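# Stamp two forms with matching stamps, then park stamps

## Task

Each form has a colored field. Press the stamp whose cap has that field's color onto the field, pushing the self-inking stamp down hard and all the way so a complete print lands inside the field. A form is ruined by any ink outside its colored field, by any ink from the other stamp, or by a print that is smeared or doubled more than a slight slip or twist; a ruined form does not cancel the other one. Afterwards stand each stamp upright with its entire foot resting on a mat. At the end every clipboard must lie flat and face up, and every mat flat, on one of the four tabletops next to the arms, wholly inside the top's edges and resting on nothing else. Everything else must be left standing.

## Robot and tools

Robots: three identical i2rt Big YAM arms, arm1, arm2 and arm3, each with six joints, a five-finger right hand and a wrist camera (arm1_cam_wrist, arm2_cam_wrist, arm3_cam_wrist). Two fixed room cameras: room_a and room_b. Base (base_link) poses in the scene frame, metres, quaternion w,x,y,z: arm1 (-1.002, -0.621, 0.791; 0.443, -0.005, 0.006, 0.896); arm2 (-0.043, 0.046, 0.853; 0.857, -0.005, -0.006, -0.516); arm3 (1.033, 0.568, 0.862; 0.845, 0.001, 0.000, -0.535). Each base faces along its own +x. Reach is about 1.07 m from the joint1 axis.

Frame: one shared scene frame, origin on the floor, +z up. The 'hand' line is the hand point, 0.045 m in front of the palm; its +z runs along straight fingers, +y out of the palm, +x across the palm away from the thumb. Straight fingertips sit about 0.06-0.07 m beyond the point and 0.06 m behind it (-y). A bracket on the little-finger side of the wrist sticks out and can strike things. 'hand_target' is the pose the drive currently aims at; reported positions may be off, especially at long reach, and hands often settle a centimetre or more away.

move: arguments are arm1, arm2, arm3 (each its own object; omit an arm to leave it on its previous command) and cameras (list of names, or ["all"]; [] for none). Per arm:
- joints: absolute targets by name, radians for arm joints. Ranges: joint1_rad -2.879..2.879 (yaw about base, + counter-clockwise from above), joint2_rad 0..3.141 (shoulder, + lifts then forward), joint3_rad 0..3.019 (elbow, + opens), joint4_rad -1.692..1.57 (hand pitch, + fingers up), joint5_rad -1.57..1.57 (side swing, + to arm's right), joint6_rad -2.094..2.094 (roll, + clockwise seen from behind). Hand keys hand_little, hand_ring, hand_middle, hand_index, hand_thumb_bend, hand_thumb_turn are absolute, -1..1 (+1 open/straight, -1 closed; thumb_turn -1 puts the thumb opposite the fingers). hand_force_limit -1..1 sets stop force linearly, ~0 N to 10 N (15 N for thumb motors). hand_speed -0.96..1 (full speed from +0.48).
- target: a 7-number absolute pose [x, y, z, qw, qx, qy, qz] in the scene frame, metres, same convention as the 'hand' line. The hand travels a straight line from hand_target toward it. When target is given, joints may only contain hand keys.
- speed: path top speed 0.002..0.5 m/s (default 0.25), only allowed with target; rotation limited to twice that in rad/s.
- min_time_s: 0.1..8 s, the minimum duration for this arm's joint motions.
All hand paths in one call finish together, paced by the slowest; paths last 0.5-10 s and an action at most 15 s. The controller clips each step to 100 mm / 20 degrees from the measured pose. Paths ignore obstacles and other arms. Unknown keys make a call invalid; out-of-range values get it refused, and a refusal cancels later move/wait/finished_scene calls in that reply.

Results: each arm's state, joint_positions, Joint velocities (rad/s, 'within noise' when still), torques (joints 3 and 4 wrap at ±28 N m), and the 'move' line ('done' or the worst status). Statuses: off_target (rested away from target, may still push), time_out (the arm keeps nearby targets and pushes; send reported positions to relieve it), not_followed / 'joint command not followed' / 'pose unreachable' (a self/other-arm collision check blocked it; may keep trying). on_its_own lists uncommanded behaviour. 'as last shown' marks arms not in the action. The pictures line gives image order; images may lag the state slightly.

Fingers: a motor only starts when its target changes by 0.002 or more; it stops at the target or when load hits hand_force_limit (word 'force'), else reads stalled. hand_stopped_by lists little, ring, middle, index, thumb_bend, thumb_turn. Load readings (*_load_n) are fingertip forces, positive when pushed open; a lost grip shows as load near zero. Start settings are force limit 0 and speed -0.8; grip gently at hand_speed -0.94 or lower. To tighten, raise the limit and send a more-closed target. With the thumb turned in, the hand wraps objects 0.035-0.065 m thick, handles down to 0.025 m.

wait: seconds 0..10, cameras as in move. zoom_image: camera plus region [x0, y0, x1, y1] pixels, at most 504 by 504, on the latest image. show_instructions: shows the reference pages. finished_scene: scene number; ends the scene irreversibly, so the result must already hold without the robots.

Avoid: dropping or flinging objects, anything leaving the work area or reaching the floor, forceful contact between two arms (including one hand gripping another's fingers), slamming fixed or heavy items, excessive force on fingers, and prolonged pushing or stretched holding, which heats motors (MOTOR HOT line at 85 °C, arm collapse at 100 °C). Loose objects may occasionally get a small random nudge. The scene keeps running while you think, holding the last command.

Each tool is called as name([rows], argument=value, ...), one row to a line, values as JSON.

Reference images:

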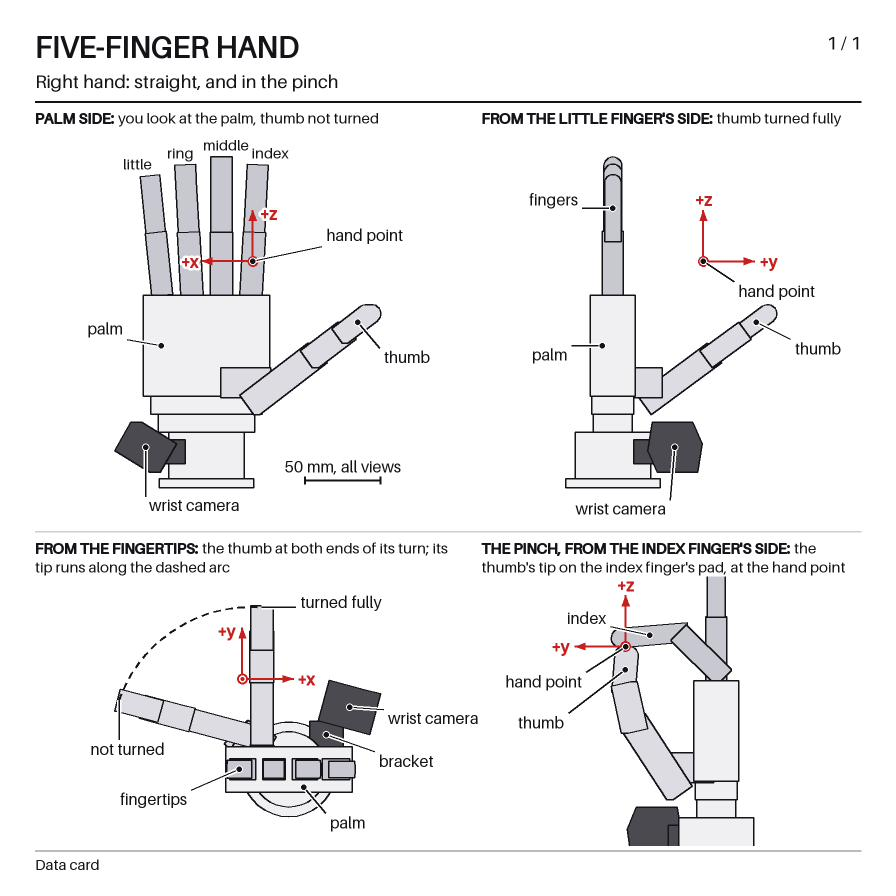

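## Session

move()

Scene clock: 0.00 s.
Joint torques (N m): no reading
Motor temperatures (°C): arm1=[28 34 29 31 27 26] | arm2=[31 29 33 26 27 25] | arm3=[31 33 26 26 25 27]
Heat: arm1: hottest joint2_rad 34 °C; arm2: hottest joint3_rad 33 °C; arm3: hottest joint2_rad 33 °C.
Joint velocities: within noise
arm1.joint_positions: joint1_rad=-0.540 joint2_rad=+0.621 joint3_rad=+1.438 joint4_rad=-1.498 joint5_rad=-0.041 joint6_rad=-1.009 hand_little=+1.000 hand_ring=+1.000 hand_middle=+1.000 hand_index=+1.000 hand_thumb_turn=+1.000 hand_thumb_bend=+1.000 hand_force_limit=+0.000 hand_speed=-0.800
arm1.joint_status: not commanded
arm1.hand_stopped_by: target,target,target,target,target,target
arm1.little_load_n: 0.5
arm1.ring_load_n: 0.0
arm1.middle_load_n: 0.0
arm1.index_load_n: 0.0
arm1.thumb_bend_load_n: 0.0
arm1.thumb_turn_load_n: 0.0
arm1.hand: x=-0.9976 y=-0.4252 z=+1.2583 quat_wxyz=(-0.390, +0.762, +0.489, +0.168) (m; scene frame)
arm1.hand_target: x=-0.9976 y=-0.4253 z=+1.2698 quat_wxyz=(-0.401, +0.757, +0.486, +0.174) (m; scene frame)
arm1.hand_status: not commanded
arm2.joint_positions: joint1_rad=+0.868 joint2_rad=+0.628 joint3_rad=+1.414 joint4_rad=-1.158 joint5_rad=+0.039 joint6_rad=-1.162 hand_little=+1.000 hand_ring=+1.000 hand_middle=+1.000 hand_index=+1.000 hand_thumb_turn=+1.000 hand_thumb_bend=+1.000 hand_force_limit=+0.000 hand_speed=-0.800
arm2.joint_status: not commanded
arm2.hand_stopped_by: target,target,target,target,target,target
arm2.little_load_n: 0.0
arm2.ring_load_n: 0.0
arm2.middle_load_n: 0.0
arm2.index_load_n: 0.5
arm2.thumb_bend_load_n: 0.0
arm2.thumb_turn_load_n: 0.0
arm2.hand: x=+0.1924 y=-0.0506 z=+1.3887 quat_wxyz=(-0.033, +0.781, -0.260, +0.567) (m; scene frame)
arm2.hand_target: x=+0.1905 y=-0.0500 z=+1.3994 quat_wxyz=(-0.034, +0.774, -0.258, +0.577) (m; scene frame)
arm2.hand_status: not commanded
arm3.joint_positions: joint1_rad=+0.163 joint2_rad=+0.628 joint3_rad=+1.488 joint4_rad=-1.478 joint5_rad=-0.048 joint6_rad=-0.993 hand_little=+1.000 hand_ring=+1.000 hand_middle=+1.000 hand_index=+1.000 hand_thumb_turn=+1.000 hand_thumb_bend=+1.000 hand_force_limit=+0.000 hand_speed=-0.800
arm3.joint_status: not commanded
arm3.hand_stopped_by: target,target,target,target,target,target
arm3.little_load_n: 0.0
arm3.ring_load_n: 0.0
arm3.middle_load_n: 0.0
arm3.index_load_n: 0.0
arm3.thumb_bend_load_n: 0.0
arm3.thumb_turn_load_n: 0.0
arm3.hand: x=+1.1210 y=+0.3969 z=+1.3551 quat_wxyz=(+0.067, +0.644, -0.612, +0.453) (m; scene frame)
arm3.hand_target: x=+1.1208 y=+0.3971 z=+1.3667 quat_wxyz=(+0.069, +0.640, -0.607, +0.466) (m; scene frame)
arm3.hand_status: not commanded
pictures: arm1_cam_wrist, arm2_cam_wrist, arm3_cam_wrist, room_a, room_b

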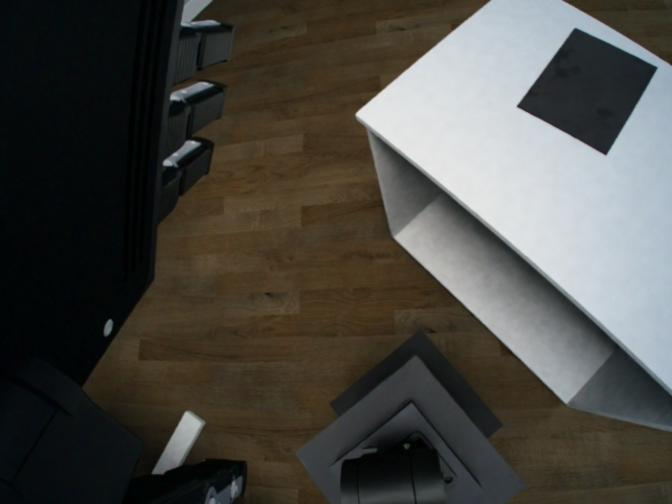

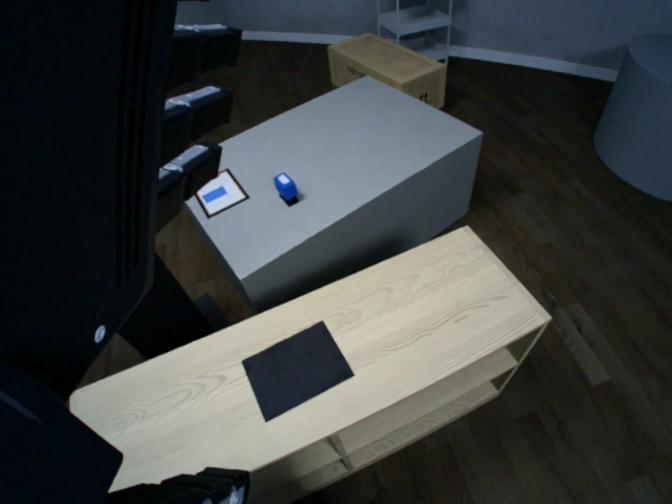

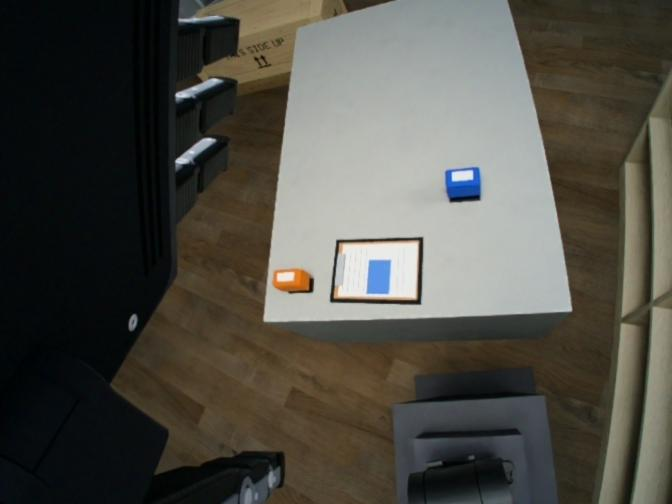

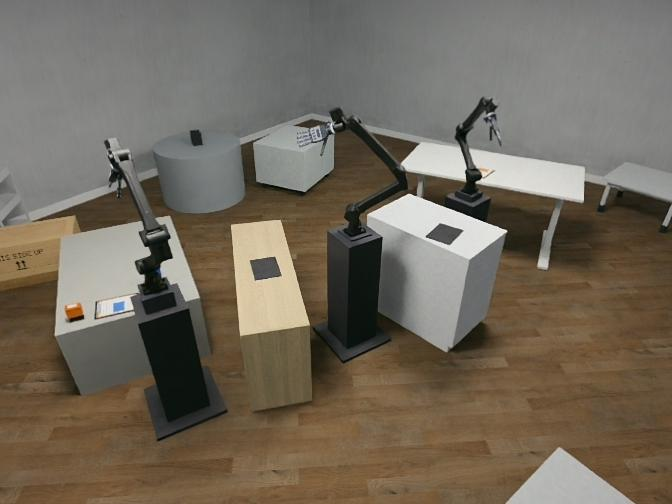

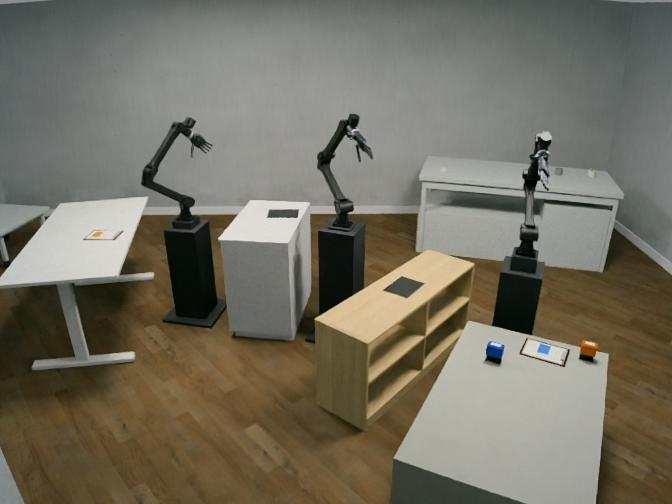

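zoom_image(camera="arm3_cam_wrist", region=[250, 140, 502, 329])

zoom_image(camera="arm2_cam_wrist", region=[150, 120, 402, 309])

zoom_image(camera="room_b", region=[440, 300, 640, 450])

zoom_image(camera="room_b", region=[0, 170, 200, 320])

zoom_image(camera="room_a", region=[40, 220, 240, 370])

zoom_image(camera="room_a", region=[380, 100, 600, 265])

Scaled by 2.000 from the camera's 672x504 image, which has a finer 960x720 frame.

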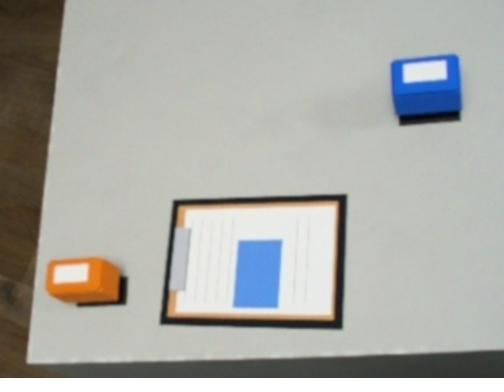

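Scaled by 2.000 from the camera's 672x504 image, which has a finer 960x720 frame.

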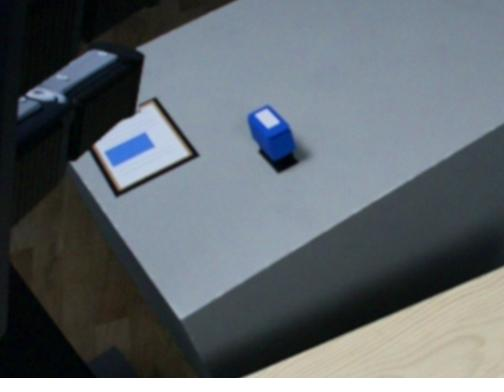

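Scaled by 2.520 from the camera's 672x504 image, which has a finer 960x720 frame.

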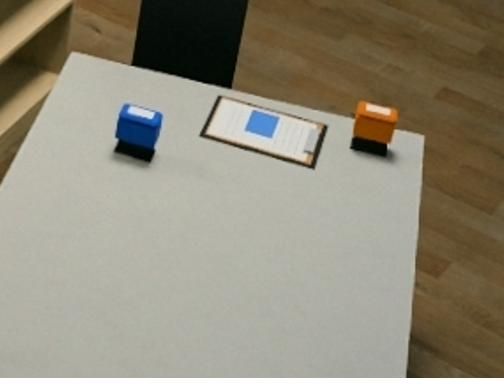

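Scaled by 2.520 from the camera's 672x504 image, which has a finer 960x720 frame.

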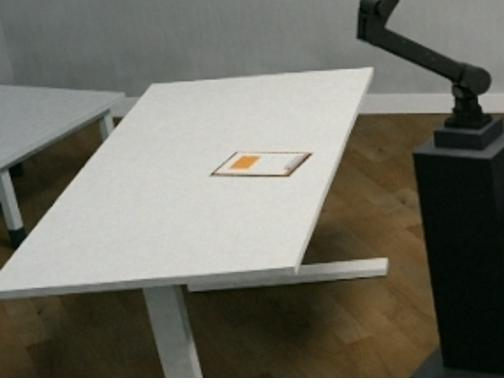

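Scaled by 2.520 from the camera's 672x504 image, which has a finer 960x720 frame.

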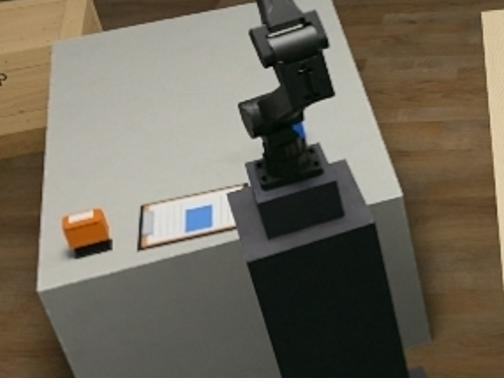

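Scaled by 2.291 from the camera's 672x504 image, which has a finer 960x720 frame.

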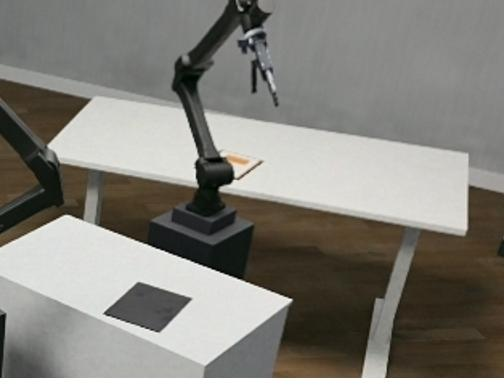

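move(arm3={"target": [1.18, 0.16, 0.74, 0.217, 0.761, -0.524, 0.315]}, arm1={"joints": {"joint1_rad": 1.95}}, cameras=["arm3_cam_wrist", "arm1_cam_wrist"])

Scene clock: 27.73 s.
Joint torques (N m): arm1=[2.67 2.14 10.85 2 -0.05 -0.06] | arm2=[0.09 1.32 9.2 1.99 0.05 -0.07] | arm3=[-1.85 -8.7 4.96 2.48 -0.02 -0.21]
Motor temperatures (°C): arm1=[28 34 31 31 26 26] | arm2=[31 29 37 27 27 25] | arm3=[30 33 29 26 25 27]
Heat: arm1: hottest joint2_rad 34 °C; arm2: hottest joint3_rad 37 °C; arm3: hottest joint2_rad 33 °C.
move: arm1 done; arm3 off_target
Joint velocities: within noise
arm1.joint_positions: joint1_rad=+1.940 joint2_rad=+0.621 joint3_rad=+1.438 joint4_rad=-1.498 joint5_rad=-0.041 joint6_rad=-1.009 hand_little=+1.000 hand_ring=+1.000 hand_middle=+1.000 hand_index=+1.000 hand_thumb_turn=+1.000 hand_thumb_bend=+1.000 hand_force_limit=+0.000 hand_speed=-0.800
arm1.joint_status: all done
arm1.hand_stopped_by: target,target,target,target,target,target
arm1.little_load_n: 0.0
arm1.ring_load_n: 0.0
arm1.middle_load_n: 0.0
arm1.index_load_n: 0.0
arm1.thumb_bend_load_n: 0.0
arm1.thumb_turn_load_n: 0.0
arm1.hand: x=-1.1244 y=-0.7604 z=+1.2628 quat_wxyz=(-0.290, -0.211, +0.875, -0.326) (m; scene frame)
arm1.hand_target: x=-1.1230 y=-0.7611 z=+1.2744 quat_wxyz=(-0.297, -0.214, +0.867, -0.337) (m; scene frame)
arm1.hand_status: not commanded
arm2: as last shown
arm2.index_load_n: 0.0
arm3.joint_positions: joint1_rad=+0.098 joint2_rad=+1.889 joint3_rad=+0.466 joint4_rad=+0.592 joint5_rad=+0.117 joint6_rad=-1.441 hand_little=+1.000 hand_ring=+1.000 hand_middle=+1.000 hand_index=+1.000 hand_thumb_turn=+1.000 hand_thumb_bend=+1.000 hand_force_limit=+0.000 hand_speed=-0.800
arm3.joint_status: not commanded
arm3.hand_stopped_by: target,target,target,target,target,target
arm3.little_load_n: 0.0
arm3.ring_load_n: 0.0
arm3.middle_load_n: 0.0
arm3.index_load_n: 0.0
arm3.thumb_bend_load_n: 0.0
arm3.thumb_turn_load_n: 0.0
arm3.hand: x=+1.1761 y=+0.1783 z=+0.7341 quat_wxyz=(+0.205, +0.767, -0.528, +0.301) (m; scene frame)
arm3.hand_target: x=+1.1797 y=+0.1604 z=+0.7405 quat_wxyz=(+0.217, +0.761, -0.524, +0.315) (m; scene frame)
arm3.hand_status: off_target (0.020 m and 2.3 deg from the pose sent, 0.662 m and 28.9 deg at the start)
pictures: arm1_cam_wrist, arm3_cam_wrist
camera_calibration:
arm1_cam_wrist: T_world_to_cam=[[-0.755557, 0.609064, -0.241195, -0.0819253], [0.653846, 0.678535, -0.334777, 1.67304], [-0.0402418, -0.410647, -0.910906, 0.913487], [0, 0, 0, 1]] pos_world=[-1.11905, -0.7102, 1.37244]
arm3_cam_wrist: T_world_to_cam=[[-0.857416, -0.50044, 0.119987, 1.01428], [-0.514382, 0.840529, -0.170062, 0.573931], [-0.015747, -0.207533, -0.978101, 0.888993], [0, 0, 0, 1]] pos_world=[1.17888, 0.209678, 0.845428]

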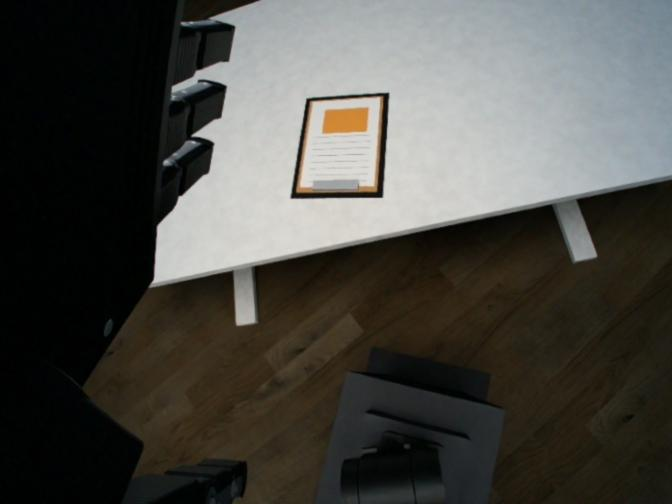

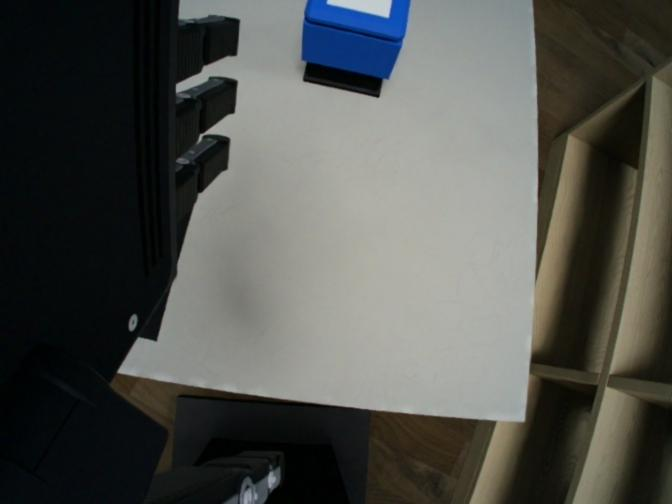

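move(arm3={"target": [1.226, 0.072, 0.665, 0.3253, 0.6747, -0.4647, 0.4724]}, cameras=["arm3_cam_wrist"])

zoom_image(camera="arm3_cam_wrist", region=[210, 130, 462, 350])

zoom_image(camera="arm3_cam_wrist", region=[210, 0, 672, 504])

Scene clock: 32.33 s.
Joint torques (N m): arm1=[2.61 2.37 10.88 1.96 -0.04 -0.06] | arm2=[0.09 1.38 9.17 2 0.05 -0.07] | arm3=[-0.85 -12.16 0.99 2.93 -0.04 -0.19]
Motor temperatures (°C): arm1=[28 34 31 31 26 26] | arm2=[30 29 38 27 27 25] | arm3=[30 33 29 26 25 27]
Heat: arm1: hottest joint2_rad 34 °C; arm2: hottest joint3_rad 38 °C; arm3: hottest joint2_rad 33 °C.
move: arm3 done
Joint velocities: within noise
arm1, arm2: as last shown
arm3.joint_positions: joint1_rad=+0.098 joint2_rad=+2.501 joint3_rad=+0.743 joint4_rad=+1.378 joint5_rad=+0.165 joint6_rad=-1.496 hand_little=+1.000 hand_ring=+1.000 hand_middle=+1.000 hand_index=+1.000 hand_thumb_turn=+1.000 hand_thumb_bend=+1.000 hand_force_limit=+0.000 hand_speed=-0.800
arm3.joint_status: not commanded
arm3.hand_stopped_by: target,target,target,target,target,target
arm3.little_load_n: 0.0
arm3.ring_load_n: 0.0
arm3.middle_load_n: 0.0
arm3.index_load_n: 0.0
arm3.thumb_bend_load_n: 0.0
arm3.thumb_turn_load_n: 0.0
arm3.hand: x=+1.2241 y=+0.0774 z=+0.6604 quat_wxyz=(+0.317, +0.678, -0.473, +0.464) (m; scene frame)
arm3.hand_target: x=+1.2259 y=+0.0721 z=+0.6651 quat_wxyz=(+0.325, +0.675, -0.465, +0.472) (m; scene frame)
arm3.hand_status: done (0.007 m and 1.7 deg from the pose sent, 0.136 m and 27.3 deg at the start)
pictures: arm3_cam_wrist
camera_calibration:
arm3_cam_wrist: T_world_to_cam=[[-0.886085, -0.43088, 0.170871, 1.00994], [-0.444821, 0.68679, -0.574851, 0.865019], [0.130339, -0.585374, -0.800218, 0.529558], [0, 0, 0, 1]] pos_world=[1.21065, 0.151065, 0.74845]

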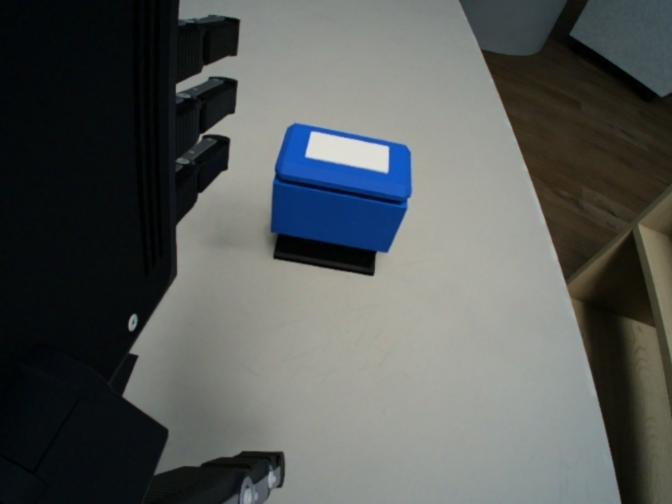

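Scaled by 2.000 from the camera's 672x504 image, which has a finer 960x720 frame.

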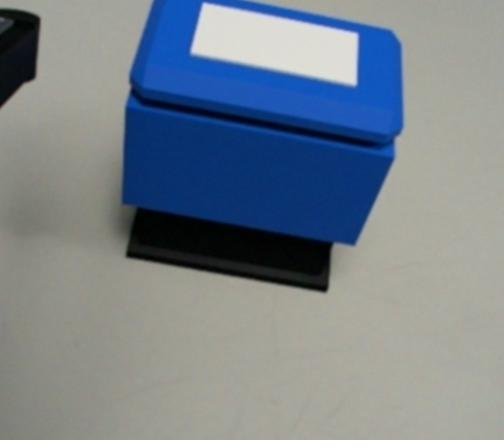

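Scaled by 1.000.

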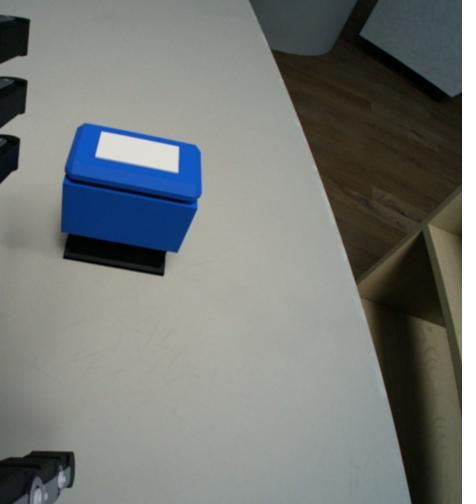

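move(arm3={"target": [1.287, -0.025, 0.72, 0, -0.184, 0.983, 0], "joints": {"hand_thumb_turn": -1, "hand_speed": 0.0}}, cameras=["arm3_cam_wrist"])

Scene clock: 77.33 s.
Joint torques (N m): arm1=[2.73 2.26 10.86 1.98 -0.05 -0.06] | arm2=[0.09 1.38 9.2 1.99 0.05 -0.07] | arm3=[-1.38 -19.25 12.94 -0.59 -0.16 0.12]
Motor temperatures (°C): arm1=[28 34 34 30 26 26] | arm2=[30 29 41 27 27 24] | arm3=[30 36 28 27 25 27]
Heat: arm1: hottest joint2_rad 34 °C; arm2: hottest joint3_rad 41 °C; arm3: hottest joint2_rad 36 °C.
move: arm3 off_target
Joint velocities: within noise
arm1, arm2: as last shown
arm1.thumb_turn_load_n: -0.5
arm3.joint_positions: joint1_rad=-0.077 joint2_rad=+2.487 joint3_rad=+1.958 joint4_rad=-1.075 joint5_rad=+0.003 joint6_rad=-0.027 hand_little=+1.000 hand_ring=+1.000 hand_middle=+1.000 hand_index=+1.000 hand_thumb_turn=-1.000 hand_thumb_bend=+1.000 hand_force_limit=+0.000 hand_speed=+0.000
arm3.joint_status: all done
arm3.hand_stopped_by: target,target,target,target,target,target
arm3.little_load_n: 0.0
arm3.ring_load_n: 0.0
arm3.middle_load_n: 0.0
arm3.index_load_n: 0.0
arm3.thumb_bend_load_n: 0.0
arm3.thumb_turn_load_n: 0.0
arm3.hand: x=+1.2822 y=-0.0033 z=+0.7094 quat_wxyz=(+0.004, +0.195, -0.981, -0.017) (m; scene frame)
arm3.hand_target: x=+1.2865 y=-0.0242 z=+0.7206 quat_wxyz=(+0.000, +0.184, -0.983, +0.001) (m; scene frame)
arm3.hand_status: off_target (0.025 m and 2.4 deg from the pose sent, 0.134 m and 107.7 deg at the start)
pictures: arm3_cam_wrist
camera_calibration:
arm3_cam_wrist: T_world_to_cam=[[-0.560688, 0.827864, 0.0164187, 0.714768], [0.702948, 0.465419, 0.537819, -1.28725], [0.4376, 0.31309, -0.8429, 0.153297], [0, 0, 0, 1]] pos_world=[1.23855, -0.0406164, 0.809786]

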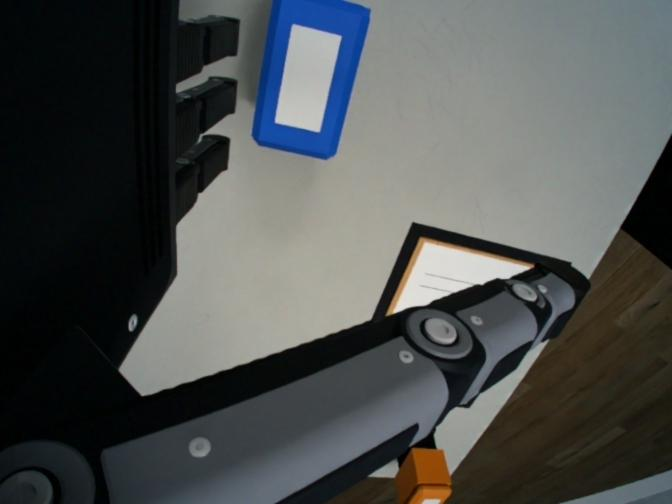

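move(arm3={"target": [1.292, -0.040, 0.675, 0, -0.184, 0.983, 0], "speed": 0.15}, cameras=["arm3_cam_wrist"])

Scene clock: 80.87 s.
Joint torques (N m): arm1=[2.61 2.2 10.85 2.02 -0.05 -0.05] | arm2=[0.09 1.38 9.2 1.99 0.05 -0.07] | arm3=[-1.49 -20.6 12.68 -0.23 -0.15 0.11]
Motor temperatures (°C): arm1=[28 34 34 30 26 26] | arm2=[30 29 41 27 27 24] | arm3=[30 37 29 27 25 27]
Heat: arm1: hottest joint2_rad 34 °C; arm2: hottest joint3_rad 41 °C; arm3: hottest joint2_rad 37 °C.
move: arm3 off_target
Joint velocities: within noise
arm1, arm2: as last shown
arm1.thumb_turn_load_n: 0.0
arm3.joint_positions: joint1_rad=-0.077 joint2_rad=+2.612 joint3_rad=+2.063 joint4_rad=-1.076 joint5_rad=+0.003 joint6_rad=-0.027 hand_little=+1.000 hand_ring=+1.000 hand_middle=+1.000 hand_index=+1.000 hand_thumb_turn=-1.000 hand_thumb_bend=+1.000 hand_force_limit=+0.000 hand_speed=+0.000
arm3.joint_status: not commanded
arm3.hand_stopped_by: target,target,target,target,target,target
arm3.little_load_n: -0.5
arm3.ring_load_n: 0.0
arm3.middle_load_n: 0.0
arm3.index_load_n: 0.0
arm3.thumb_bend_load_n: 0.0
arm3.thumb_turn_load_n: 0.0
arm3.hand: x=+1.2859 y=-0.0127 z=+0.6602 quat_wxyz=(+0.006, +0.195, -0.980, -0.027) (m; scene frame)
arm3.hand_target: x=+1.2913 y=-0.0389 z=+0.6761 quat_wxyz=(+0.000, +0.184, -0.983, +0.000) (m; scene frame)
arm3.hand_status: off_target (0.032 m and 3.4 deg from the pose sent, 0.051 m and 2.4 deg at the start)
pictures: arm3_cam_wrist
camera_calibration:
arm3_cam_wrist: T_world_to_cam=[[-0.560197, 0.827574, 0.0360745, 0.711825], [0.70701, 0.454986, 0.54141, -1.26672], [0.431643, 0.328801, -0.839985, 0.119094], [0, 0, 0, 1]] pos_world=[1.24294, -0.0519051, 0.760175]

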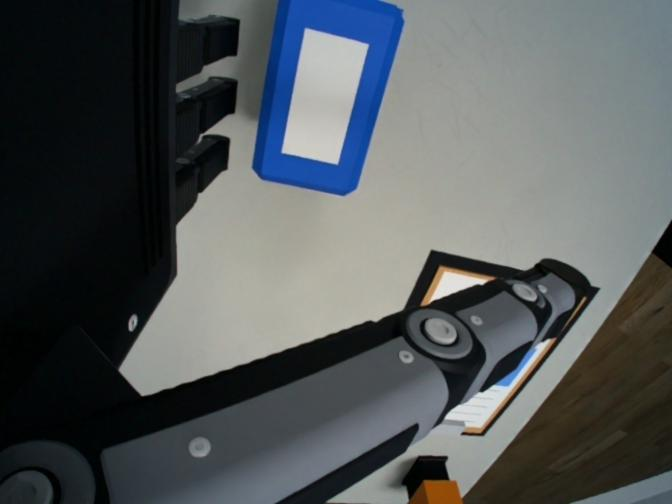

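move(arm3={"target": [1.2925, -0.0425, 0.625, 0.0062, -0.1736, 0.984, -0.0266], "speed": 0.12}, cameras=["arm3_cam_wrist"])

Scene clock: 85.93 s.
Joint torques (N m): arm1=[2.61 2.26 10.85 2.02 -0.04 -0.07] | arm2=[0.09 1.38 9.18 2 0.05 -0.07] | arm3=[-1.55 -20.78 9.06 0.61 -0.16 0.11]
Motor temperatures (°C): arm1=[28 34 35 30 26 25] | arm2=[30 29 41 27 27 24] | arm3=[30 37 30 26 25 27]
Heat: arm1: hottest joint3_rad 35 °C; arm2: hottest joint3_rad 41 °C; arm3: hottest joint2_rad 37 °C.
move: arm3 off_target
Joint velocities: within noise
arm1, arm2: as last shown
arm3.joint_positions: joint1_rad=-0.077 joint2_rad=+2.661 joint3_rad=+2.063 joint4_rad=-0.946 joint5_rad=+0.001 joint6_rad=-0.010 hand_little=+1.000 hand_ring=+1.000 hand_middle=+1.000 hand_index=+1.000 hand_thumb_turn=-1.000 hand_thumb_bend=+1.000 hand_force_limit=+0.000 hand_speed=+0.000
arm3.joint_status: not commanded
arm3.hand_stopped_by: target,target,target,target,target,target
arm3.little_load_n: 0.0
arm3.ring_load_n: 0.0
arm3.middle_load_n: 0.0
arm3.index_load_n: 0.0
arm3.thumb_bend_load_n: 0.5
arm3.thumb_turn_load_n: 0.0
arm3.hand: x=+1.2937 y=-0.0288 z=+0.6213 quat_wxyz=(-0.002, +0.187, -0.982, +0.012) (m; scene frame)
arm3.hand_target: x=+1.2922 y=-0.0423 z=+0.6252 quat_wxyz=(-0.006, +0.174, -0.984, +0.026) (m; scene frame)
arm3.hand_status: off_target (0.014 m and 2.3 deg from the pose sent, 0.047 m and 6.8 deg at the start)
pictures: arm3_cam_wrist
camera_calibration:
arm3_cam_wrist: T_world_to_cam=[[-0.546093, 0.836627, -0.0428677, 0.761984], [0.698526, 0.483004, 0.527985, -1.22372], [0.462432, 0.258385, -0.848171, 0.0515851], [0, 0, 0, 1]] pos_world=[1.24706, -0.0597659, 0.722521]

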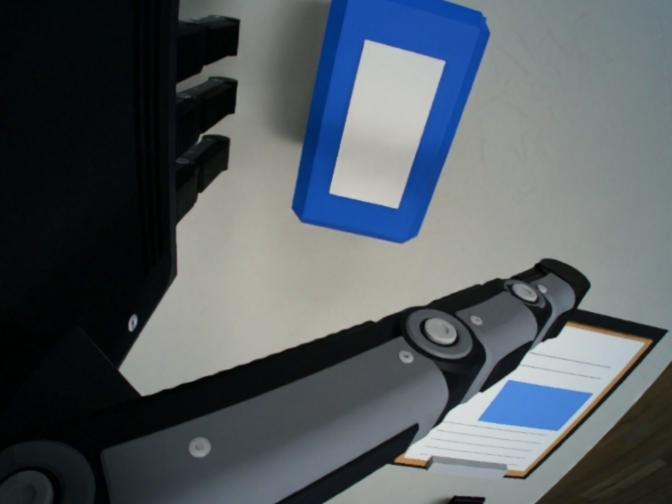

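move(arm3={"target": [1.287, -0.032, 0.600, 0.0031, -0.1736, 0.984, -0.0133], "speed": 0.08}, cameras=["arm3_cam_wrist"])

Scene clock: 89.40 s.
Joint torques (N m): arm1=[2.61 2.26 10.85 2.02 -0.05 -0.06] | arm2=[0.03 1.38 9.18 1.99 0.05 -0.07] | arm3=[-1.79 -20.25 8.7 0.55 -0.11 0.09]
Motor temperatures (°C): arm1=[28 34 35 30 26 25] | arm2=[30 29 41 27 27 24] | arm3=[30 38 31 26 25 27]
Heat: arm1: hottest joint3_rad 35 °C; arm2: hottest joint3_rad 41 °C; arm3: hottest joint2_rad 38 °C.
move: arm3 off_target
Joint velocities: within noise
arm1, arm2: as last shown
arm1.index_load_n: 0.5
arm3.joint_positions: joint1_rad=-0.077 joint2_rad=+2.698 joint3_rad=+2.063 joint4_rad=-0.934 joint5_rad=+0.001 joint6_rad=-0.010 hand_little=+1.000 hand_ring=+1.000 hand_middle=+1.000 hand_index=+1.000 hand_thumb_turn=-1.000 hand_thumb_bend=+1.000 hand_force_limit=+0.000 hand_speed=+0.000
arm3.joint_status: not commanded
arm3.hand_stopped_by: target,target,target,target,target,target
arm3.little_load_n: 0.0
arm3.ring_load_n: 0.0
arm3.middle_load_n: 0.0
arm3.index_load_n: 0.0
arm3.thumb_bend_load_n: 0.0
arm3.thumb_turn_load_n: 0.0
arm3.hand: x=+1.2898 y=-0.0188 z=+0.5978 quat_wxyz=(+0.000, +0.187, -0.982, +0.000) (m; scene frame)
arm3.hand_target: x=+1.2869 y=-0.0318 z=+0.6002 quat_wxyz=(-0.003, +0.174, -0.985, +0.013) (m; scene frame)
arm3.hand_status: off_target (0.014 m and 2.2 deg from the pose sent, 0.023 m and 1.5 deg at the start)
pictures: arm3_cam_wrist
camera_calibration:
arm3_cam_wrist: T_world_to_cam=[[-0.546325, 0.837357, -0.0190284, 0.736508], [0.703154, 0.470873, 0.532778, -1.22257], [0.455085, 0.27769, -0.846041, 0.0392816], [0, 0, 0, 1]] pos_world=[1.24415, -0.0519526, 0.698607]

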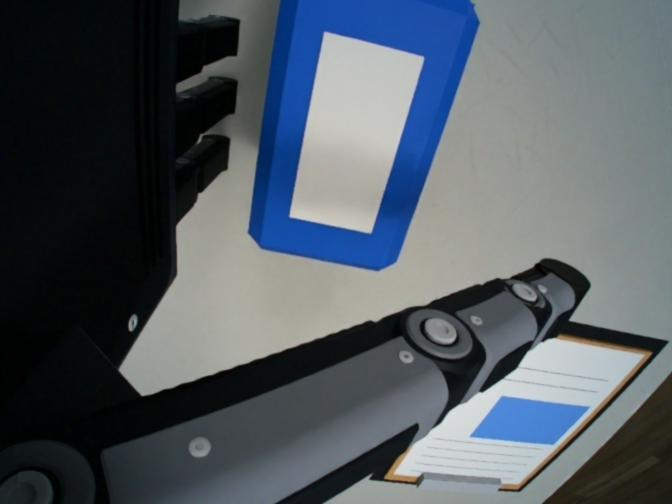

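move(arm3={"target": [1.2835, -0.0265, 0.555, 0.0031, -0.1736, 0.984, -0.0133], "speed": 0.08}, cameras=["arm3_cam_wrist"])

Scene clock: 91.60 s.
Joint torques (N m): arm1=[2.55 2.26 10.86 2.02 -0.05 -0.06] | arm2=[0.03 1.38 9.18 1.99 0.05 -0.07] | arm3=[-1.79 -18.32 9.85 0.57 -0.06 0.08]
Motor temperatures (°C): arm1=[28 34 35 30 26 25] | arm2=[30 29 41 27 27 24] | arm3=[30 38 31 26 25 27]
Heat: arm1: hottest joint3_rad 35 °C; arm2: hottest joint3_rad 41 °C; arm3: hottest joint2_rad 38 °C.
move: arm3 off_target
Joint velocities: within noise
arm1, arm2: as last shown
arm1.index_load_n: 0.0
arm3.joint_positions: joint1_rad=-0.079 joint2_rad=+2.742 joint3_rad=+2.065 joint4_rad=-0.877 joint5_rad=-0.001 joint6_rad=-0.010 hand_little=+1.000 hand_ring=+1.000 hand_middle=+1.000 hand_index=+1.000 hand_thumb_turn=-1.000 hand_thumb_bend=+1.000 hand_force_limit=+0.000 hand_speed=+0.000
arm3.joint_status: not commanded
arm3.hand_stopped_by: target,target,target,target,target,target
arm3.little_load_n: 0.0
arm3.ring_load_n: 0.0
arm3.middle_load_n: 0.0
arm3.index_load_n: 0.0
arm3.thumb_bend_load_n: 0.0
arm3.thumb_turn_load_n: 0.0
arm3.hand: x=+1.2883 y=-0.0173 z=+0.5675 quat_wxyz=(-0.002, +0.186, -0.983, +0.007) (m; scene frame)
arm3.hand_target: x=+1.2835 y=-0.0261 z=+0.5556 quat_wxyz=(-0.003, +0.174, -0.985, +0.014) (m; scene frame)
arm3.hand_status: off_target (0.016 m and 1.6 deg from the pose sent, 0.044 m and 2.2 deg at the start)
pictures: arm3_cam_wrist
camera_calibration:
arm3_cam_wrist: T_world_to_cam=[[-0.54421, 0.83828, -0.033485, 0.739344], [0.700774, 0.476161, 0.531213, -1.20202], [0.46125, 0.265626, -0.846576, 0.00617768], [0, 0, 0, 1]] pos_world=[1.24186, -0.0490624, 0.668517]

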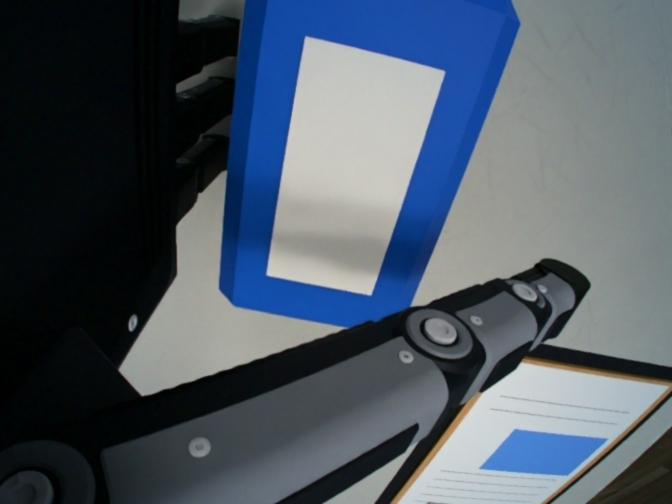

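move(arm3={"target": [1.2800, -0.0175, 0.535, 0.0031, -0.1736, 0.984, -0.0133], "speed": 0.06}, cameras=["arm3_cam_wrist"])

Scene clock: 94.60 s.
Joint torques (N m): arm1=[2.67 2.26 10.85 2 -0.04 -0.07] | arm2=[0.03 1.38 9.2 1.99 0.05 -0.07] | arm3=[-1.85 -17.26 7.09 2.35 -0.07 0.07]
Motor temperatures (°C): arm1=[28 34 35 30 26 25] | arm2=[30 29 41 27 27 24] | arm3=[30 38 31 26 25 27]
Heat: arm1: hottest joint3_rad 35 °C; arm2: hottest joint3_rad 41 °C; arm3: hottest joint2_rad 38 °C.
move: arm3 off_target
Joint velocities: within noise
arm1: as last shown
arm2.joint_positions: joint1_rad=+0.868 joint2_rad=+0.628 joint3_rad=+1.414 joint4_rad=-1.158 joint5_rad=+0.039 joint6_rad=-1.162 hand_little=+1.000 hand_ring=+1.000 hand_middle=+1.000 hand_index=+1.000 hand_thumb_turn=+1.000 hand_thumb_bend=+1.000 hand_force_limit=+0.000 hand_speed=-0.800
arm2.joint_status: not commanded
arm2.hand_stopped_by: target,target,target,target,target,target
arm2.little_load_n: 0.0
arm2.ring_load_n: 0.0
arm2.middle_load_n: 0.0
arm2.index_load_n: 0.0
arm2.thumb_bend_load_n: 0.0
arm2.thumb_turn_load_n: 0.0
arm2.hand: x=+0.1924 y=-0.0506 z=+1.3887 quat_wxyz=(-0.033, +0.781, -0.260, +0.567) (m; scene frame)
arm2.hand_target: x=+0.1905 y=-0.0500 z=+1.3994 quat_wxyz=(-0.034, +0.774, -0.258, +0.577) (m; scene frame)
arm2.hand_status: not commanded
arm3.joint_positions: joint1_rad=-0.080 joint2_rad=+2.742 joint3_rad=+2.065 joint4_rad=-0.873 joint5_rad=-0.001 joint6_rad=-0.010 hand_little=+1.000 hand_ring=+1.000 hand_middle=+0.999 hand_index=+1.000 hand_thumb_turn=-1.000 hand_thumb_bend=+1.000 hand_force_limit=+0.000 hand_speed=+0.000
arm3.joint_status: not commanded
arm3.hand_stopped_by: target,target,target,target,target,target
arm3.little_load_n: 0.0
arm3.ring_load_n: 0.0
arm3.middle_load_n: -5.5
arm3.index_load_n: 0.0
arm3.thumb_bend_load_n: 0.0
arm3.thumb_turn_load_n: 0.0
arm3.hand: x=+1.2885 y=-0.0183 z=+0.5673 quat_wxyz=(-0.003, +0.185, -0.983, +0.009) (m; scene frame)
arm3.hand_target: x=+1.2796 y=-0.0161 z=+0.5368 quat_wxyz=(-0.003, +0.174, -0.985, +0.013) (m; scene frame)
arm3.hand_status: off_target (0.033 m and 1.4 deg from the pose sent, 0.033 m and 1.6 deg at the start)
pictures: arm3_cam_wrist
camera_calibration:
arm3_cam_wrist: T_world_to_cam=[[-0.543866, 0.838345, -0.0372494, 0.742017], [0.700197, 0.477814, 0.530489, -1.2003], [0.462531, 0.262433, -0.846873, 0.00464428], [0, 0, 0, 1]] pos_world=[1.24186, -0.0497648, 0.668319]

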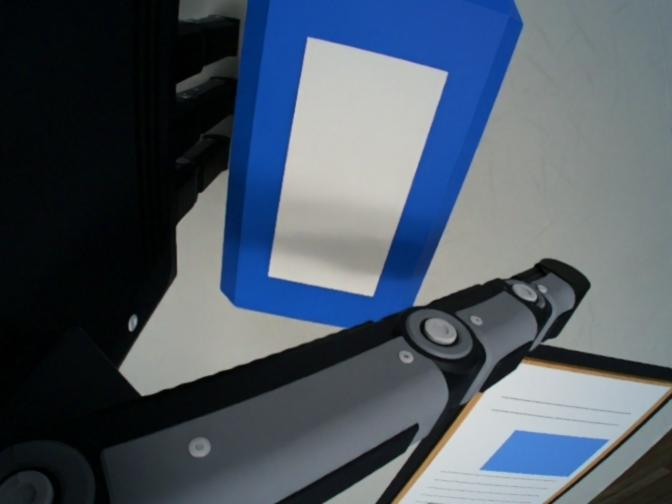

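move(arm3={"target": [1.2815, -0.0150, 0.575, 0.0031, -0.1736, 0.984, -0.0133], "speed": 0.06}, cameras=["arm3_cam_wrist"])

Scene clock: 97.27 s.
Joint torques (N m): arm1=[2.67 2.2 10.88 1.99 -0.05 -0.06] | arm2=[0.09 1.44 9.18 2 0.05 -0.07] | arm3=[-1.55 -22.12 6.04 0.1 -0.06 0.11]
Motor temperatures (°C): arm1=[28 34 35 30 26 25] | arm2=[30 29 42 27 27 24] | arm3=[30 38 30 26 25 27]
Heat: arm1: hottest joint3_rad 35 °C; arm2: hottest joint3_rad 42 °C; arm3: hottest joint2_rad 38 °C.
move: arm3 done
Joint velocities: within noise
arm1.joint_positions: joint1_rad=+1.940 joint2_rad=+0.621 joint3_rad=+1.438 joint4_rad=-1.498 joint5_rad=-0.041 joint6_rad=-1.009 hand_little=+1.000 hand_ring=+1.000 hand_middle=+1.000 hand_index=+1.000 hand_thumb_turn=+1.000 hand_thumb_bend=+1.000 hand_force_limit=+0.000 hand_speed=-0.800
arm1.joint_status: not commanded
arm1.hand_stopped_by: target,target,target,target,target,target
arm1.little_load_n: 0.0
arm1.ring_load_n: 0.0
arm1.middle_load_n: 0.0
arm1.index_load_n: 0.0
arm1.thumb_bend_load_n: 0.0
arm1.thumb_turn_load_n: 0.0
arm1.hand: x=-1.1244 y=-0.7604 z=+1.2628 quat_wxyz=(-0.290, -0.211, +0.875, -0.326) (m; scene frame)
arm1.hand_target: x=-1.1230 y=-0.7611 z=+1.2744 quat_wxyz=(-0.297, -0.214, +0.867, -0.337) (m; scene frame)
arm1.hand_status: not commanded
arm2: as last shown
arm3.joint_positions: joint1_rad=-0.080 joint2_rad=+2.721 joint3_rad=+2.019 joint4_rad=-0.847 joint5_rad=-0.001 joint6_rad=-0.010 hand_little=+1.000 hand_ring=+1.000 hand_middle=+1.000 hand_index=+1.000 hand_thumb_turn=-1.000 hand_thumb_bend=+1.000 hand_force_limit=+0.000 hand_speed=+0.000
arm3.joint_status: not commanded
arm3.hand_stopped_by: target,target,target,target,target,target
arm3.little_load_n: 0.0
arm3.ring_load_n: 0.0
arm3.middle_load_n: 0.0
arm3.index_load_n: 0.0
arm3.thumb_bend_load_n: 0.0
arm3.thumb_turn_load_n: 0.0
arm3.hand: x=+1.2857 y=-0.0111 z=+0.5679 quat_wxyz=(-0.003, +0.185, -0.983, +0.009) (m; scene frame)
arm3.hand_target: x=+1.2814 y=-0.0150 z=+0.5749 quat_wxyz=(-0.003, +0.174, -0.985, +0.013) (m; scene frame)
arm3.hand_status: done (0.009 m and 1.4 deg from the pose sent, 0.011 m and 1.5 deg at the start)
pictures: arm3_cam_wrist
camera_calibration:
arm3_cam_wrist: T_world_to_cam=[[-0.543863, 0.838314, -0.0379764, 0.734879], [0.700049, 0.478188, 0.530348, -1.20185], [0.462758, 0.261851, -0.846929, 0.00426443], [0, 0, 0, 1]] pos_world=[1.23906, -0.0424652, 0.66892]

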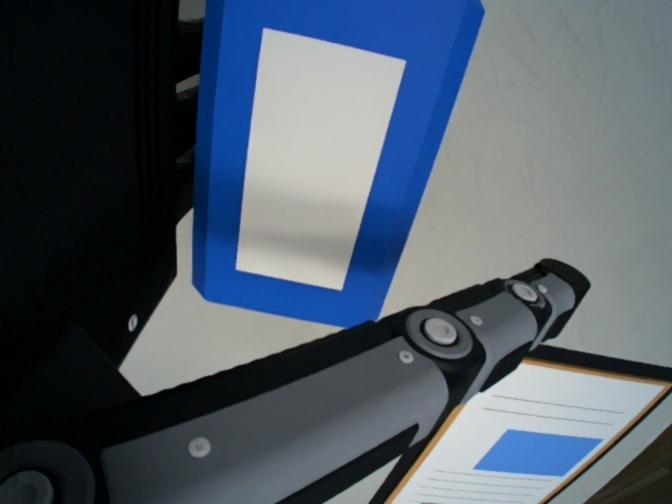

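move(arm3={"joints": {"hand_thumb_bend": -0.6, "hand_speed": -0.8, "hand_force_limit": -0.2}}, cameras=["arm3_cam_wrist"])

Scene clock: 104.83 s.
Joint torques (N m): arm1=[2.73 2.26 10.85 1.98 -0.04 -0.06] | arm2=[0.09 1.38 9.18 1.98 0.05 -0.07] | arm3=[-1.49 -21.48 6.2 0.1 -0.07 0.08]
Motor temperatures (°C): arm1=[28 34 35 30 26 25] | arm2=[30 29 42 27 27 24] | arm3=[30 40 30 26 25 27]
Heat: arm1: hottest joint3_rad 35 °C; arm2: hottest joint3_rad 42 °C; arm3: hottest joint2_rad 40 °C.
move: arm3 off_target
Joint velocities: within noise
arm1, arm2: as last shown
arm1.little_load_n: -0.5
arm3.joint_positions: joint1_rad=-0.080 joint2_rad=+2.720 joint3_rad=+2.017 joint4_rad=-0.847 joint5_rad=-0.001 joint6_rad=-0.008 hand_little=+1.000 hand_ring=+1.000 hand_middle=+1.000 hand_index=+1.000 hand_thumb_turn=-1.000 hand_thumb_bend=+0.300 hand_force_limit=-0.200 hand_speed=-0.800
arm3.joint_status: hand_thumb_bend off_target (ended at +0.300, target -0.600); the others done
arm3.hand_stopped_by: target,target,target,target,force,target
arm3.little_load_n: 0.0
arm3.ring_load_n: 0.0
arm3.middle_load_n: 0.0
arm3.index_load_n: 0.0
arm3.thumb_bend_load_n: 7.0
arm3.thumb_turn_load_n: -1.0
arm3.hand: x=+1.2855 y=-0.0104 z=+0.5678 quat_wxyz=(-0.003, +0.185, -0.983, +0.009) (m; scene frame)
arm3.hand_target: x=+1.2814 y=-0.0150 z=+0.5748 quat_wxyz=(-0.003, +0.174, -0.985, +0.013) (m; scene frame)
arm3.hand_status: not commanded
pictures: arm3_cam_wrist
camera_calibration:
arm3_cam_wrist: T_world_to_cam=[[-0.542623, 0.839183, -0.0364967, 0.731691], [0.701065, 0.476392, 0.530621, -1.20351], [0.462674, 0.262341, -0.846823, 0.00414135], [0, 0, 0, 1]] pos_world=[1.23886, -0.0417659, 0.668819]

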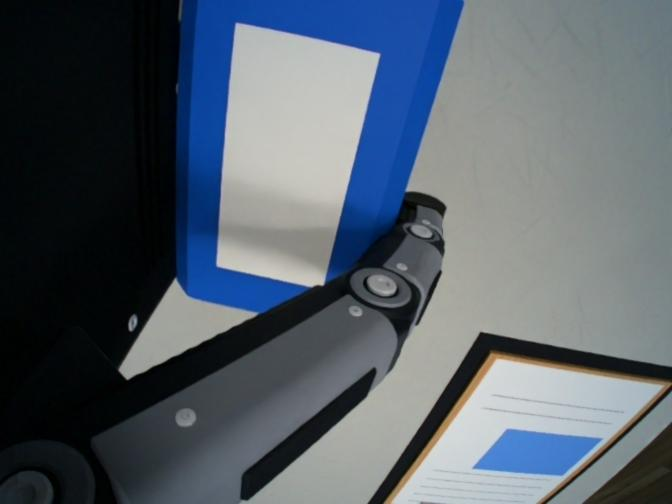

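move(arm3={"joints": {"hand_index": 0.5, "hand_middle": 0.5, "hand_ring": 0.5, "hand_little": 0.5, "hand_speed": -0.92, "hand_force_limit": -0.6}}, cameras=["arm3_cam_wrist"])

move(arm3={"joints": {"hand_thumb_bend": -0.7, "hand_speed": -0.85, "hand_force_limit": 0.4}}, cameras=["arm3_cam_wrist"])

Scene clock: 109.03 s.
Joint torques (N m): arm1=[2.49 2.14 10.85 2.02 -0.04 -0.05] | arm2=[0.09 1.38 9.17 1.99 0.05 -0.07] | arm3=[-1.55 -21.6 6.2 0.14 -0.07 0.08]
Motor temperatures (°C): arm1=[28 34 35 30 26 25] | arm2=[30 29 42 27 27 24] | arm3=[30 41 31 26 25 27]
Heat: arm1: hottest joint3_rad 35 °C; arm2: hottest joint3_rad 42 °C; arm3: hottest joint2_rad 41 °C.
move: arm3 off_target
Joint velocities: within noise
arm1, arm2: as last shown
arm1.little_load_n: 0.0
arm3.joint_positions: joint1_rad=-0.080 joint2_rad=+2.720 joint3_rad=+2.017 joint4_rad=-0.847 joint5_rad=-0.001 joint6_rad=-0.008 hand_little=+0.709 hand_ring=+0.740 hand_middle=+0.799 hand_index=+0.747 hand_thumb_turn=-1.000 hand_thumb_bend=+0.300 hand_force_limit=-0.600 hand_speed=-0.920
arm3.joint_status: hand_little off_target (ended at +0.709, target +0.500); hand_ring off_target (ended at +0.740, target +0.500); hand_middle off_target (ended at +0.799, target +0.500); hand_index off_target (ended at +0.747, target +0.500); the others done
arm3.hand_stopped_by: force,force,force,force,force,target
arm3.little_load_n: 2.0
arm3.ring_load_n: 1.0
arm3.middle_load_n: 0.5
arm3.index_load_n: 1.5
arm3.thumb_bend_load_n: 7.0
arm3.thumb_turn_load_n: 1.5
arm3.hand: x=+1.2856 y=-0.0105 z=+0.5680 quat_wxyz=(-0.003, +0.184, -0.983, +0.009) (m; scene frame)
arm3.hand_target: x=+1.2814 y=-0.0150 z=+0.5749 quat_wxyz=(-0.003, +0.174, -0.985, +0.013) (m; scene frame)
arm3.hand_status: not commanded
pictures: arm3_cam_wrist
camera_calibration:
arm3_cam_wrist: T_world_to_cam=[[-0.542301, 0.839376, -0.0368509, 0.731683], [0.701126, 0.476278, 0.530643, -1.20373], [0.46296, 0.261931, -0.846794, 0.00390061], [0, 0, 0, 1]] pos_world=[1.23896, -0.0418664, 0.669019]

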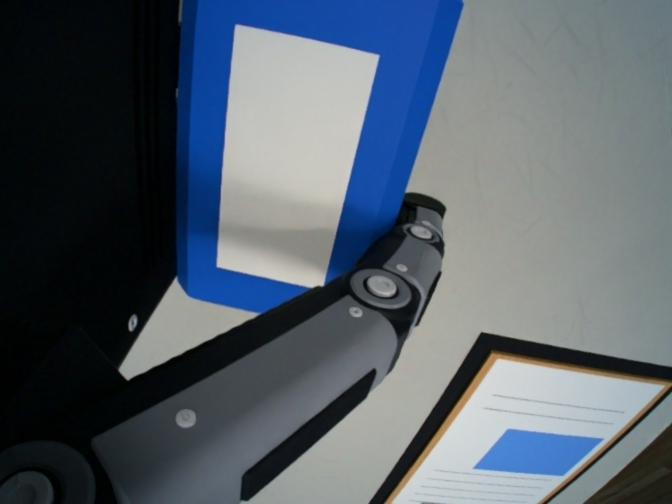

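Scene clock: 109.67 s.
Joint torques (N m): arm1=[2.73 2.2 10.88 1.99 -0.05 -0.07] | arm2=[0.15 1.38 9.18 2 0.05 -0.07] | arm3=[-1.44 -21.54 6.22 0.16 -0.07 0.08]
Motor temperatures (°C): arm1=[28 34 35 30 26 25] | arm2=[30 29 42 27 27 24] | arm3=[30 41 31 26 25 27]
Heat: arm1: hottest joint3_rad 35 °C; arm2: hottest joint3_rad 42 °C; arm3: hottest joint2_rad 41 °C.
move: arm3 off_target
Joint velocities: within noise
arm1, arm2: as last shown
arm2.middle_load_n: 0.5
arm3.joint_positions: joint1_rad=-0.080 joint2_rad=+2.720 joint3_rad=+2.017 joint4_rad=-0.847 joint5_rad=-0.001 joint6_rad=-0.008 hand_little=+0.709 hand_ring=+0.740 hand_middle=+0.799 hand_index=+0.747 hand_thumb_turn=-1.000 hand_thumb_bend=+0.286 hand_force_limit=+0.400 hand_speed=-0.850
arm3.joint_status: hand_thumb_bend off_target (ended at +0.286, target -0.700); the others done
arm3.hand_stopped_by: force,force,force,force,force,target
arm3.little_load_n: 3.0
arm3.ring_load_n: 2.0
arm3.middle_load_n: 0.0
arm3.index_load_n: 2.0
arm3.thumb_bend_load_n: 11.0
arm3.thumb_turn_load_n: 2.0
arm3.hand: x=+1.2856 y=-0.0105 z=+0.5680 quat_wxyz=(-0.003, +0.184, -0.983, +0.009) (m; scene frame)
arm3.hand_target: x=+1.2814 y=-0.0150 z=+0.5749 quat_wxyz=(-0.003, +0.174, -0.985, +0.013) (m; scene frame)
arm3.hand_status: not commanded
pictures: arm3_cam_wrist
camera_calibration:
arm3_cam_wrist: T_world_to_cam=[[-0.542301, 0.839376, -0.0368509, 0.731683], [0.701126, 0.476278, 0.530643, -1.20373], [0.46296, 0.261931, -0.846794, 0.00390061], [0, 0, 0, 1]] pos_world=[1.23896, -0.0418664, 0.669019]

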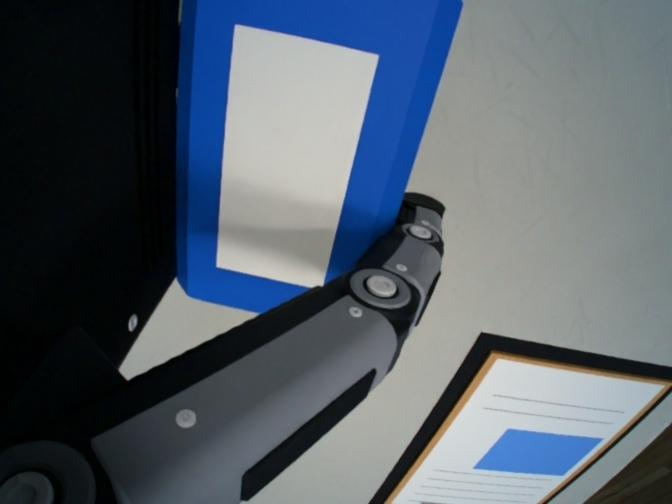

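move(arm3={"target": [1.2815, -0.020, 0.70, 0.0031, -0.1836, 0.983, -0.0133], "speed": 0.12}, cameras=["arm3_cam_wrist"])

Scene clock: 114.43 s.
Joint torques (N m): arm1=[2.67 2.2 10.85 1.99 -0.05 -0.07] | arm2=[0.09 1.32 9.18 2 0.05 -0.07] | arm3=[-1.61 -21.95 7.2 -0.53 -0.06 -0.1]
Motor temperatures (°C): arm1=[28 34 36 30 25 25] | arm2=[30 29 42 27 27 24] | arm3=[30 41 31 26 25 27]
Heat: arm1: hottest joint3_rad 36 °C; arm2: hottest joint3_rad 42 °C; arm3: hottest joint2_rad 41 °C.
move: arm3 off_target
Joint velocities: within noise
arm1, arm2: as last shown
arm2.middle_load_n: 0.0
arm3.joint_positions: joint1_rad=-0.080 joint2_rad=+2.513 joint3_rad=+1.956 joint4_rad=-0.987 joint5_rad=-0.001 joint6_rad=-0.008 hand_little=+0.709 hand_ring=+0.740 hand_middle=+0.799 hand_index=+0.747 hand_thumb_turn=-1.000 hand_thumb_bend=+0.283 hand_force_limit=+0.400 hand_speed=-0.850
arm3.joint_status: not commanded
arm3.hand_stopped_by: force,force,force,force,force,target
arm3.little_load_n: 0.0
arm3.ring_load_n: 0.0
arm3.middle_load_n: 0.0
arm3.index_load_n: 0.0
arm3.thumb_bend_load_n: 0.0
arm3.thumb_turn_load_n: 0.0
arm3.hand: x=+1.2885 y=-0.0181 z=+0.6877 quat_wxyz=(-0.003, +0.184, -0.983, +0.012) (m; scene frame)
arm3.hand_target: x=+1.2815 y=-0.0200 z=+0.6997 quat_wxyz=(-0.003, +0.184, -0.983, +0.013) (m; scene frame)
arm3.hand_status: off_target (0.014 m and 0.2 deg from the pose sent, 0.132 m and 0.5 deg at the start)
pictures: arm3_cam_wrist
camera_calibration:
arm3_cam_wrist: T_world_to_cam=[[-0.542169, 0.839114, -0.0440527, 0.748807], [0.699573, 0.479807, 0.529512, -1.26285], [0.465458, 0.256267, -0.847158, 0.102864], [0, 0, 0, 1]] pos_world=[1.24156, -0.0487703, 0.788824]

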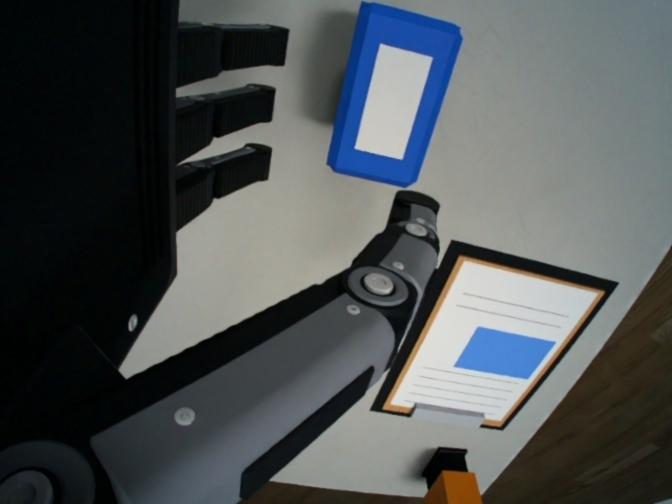

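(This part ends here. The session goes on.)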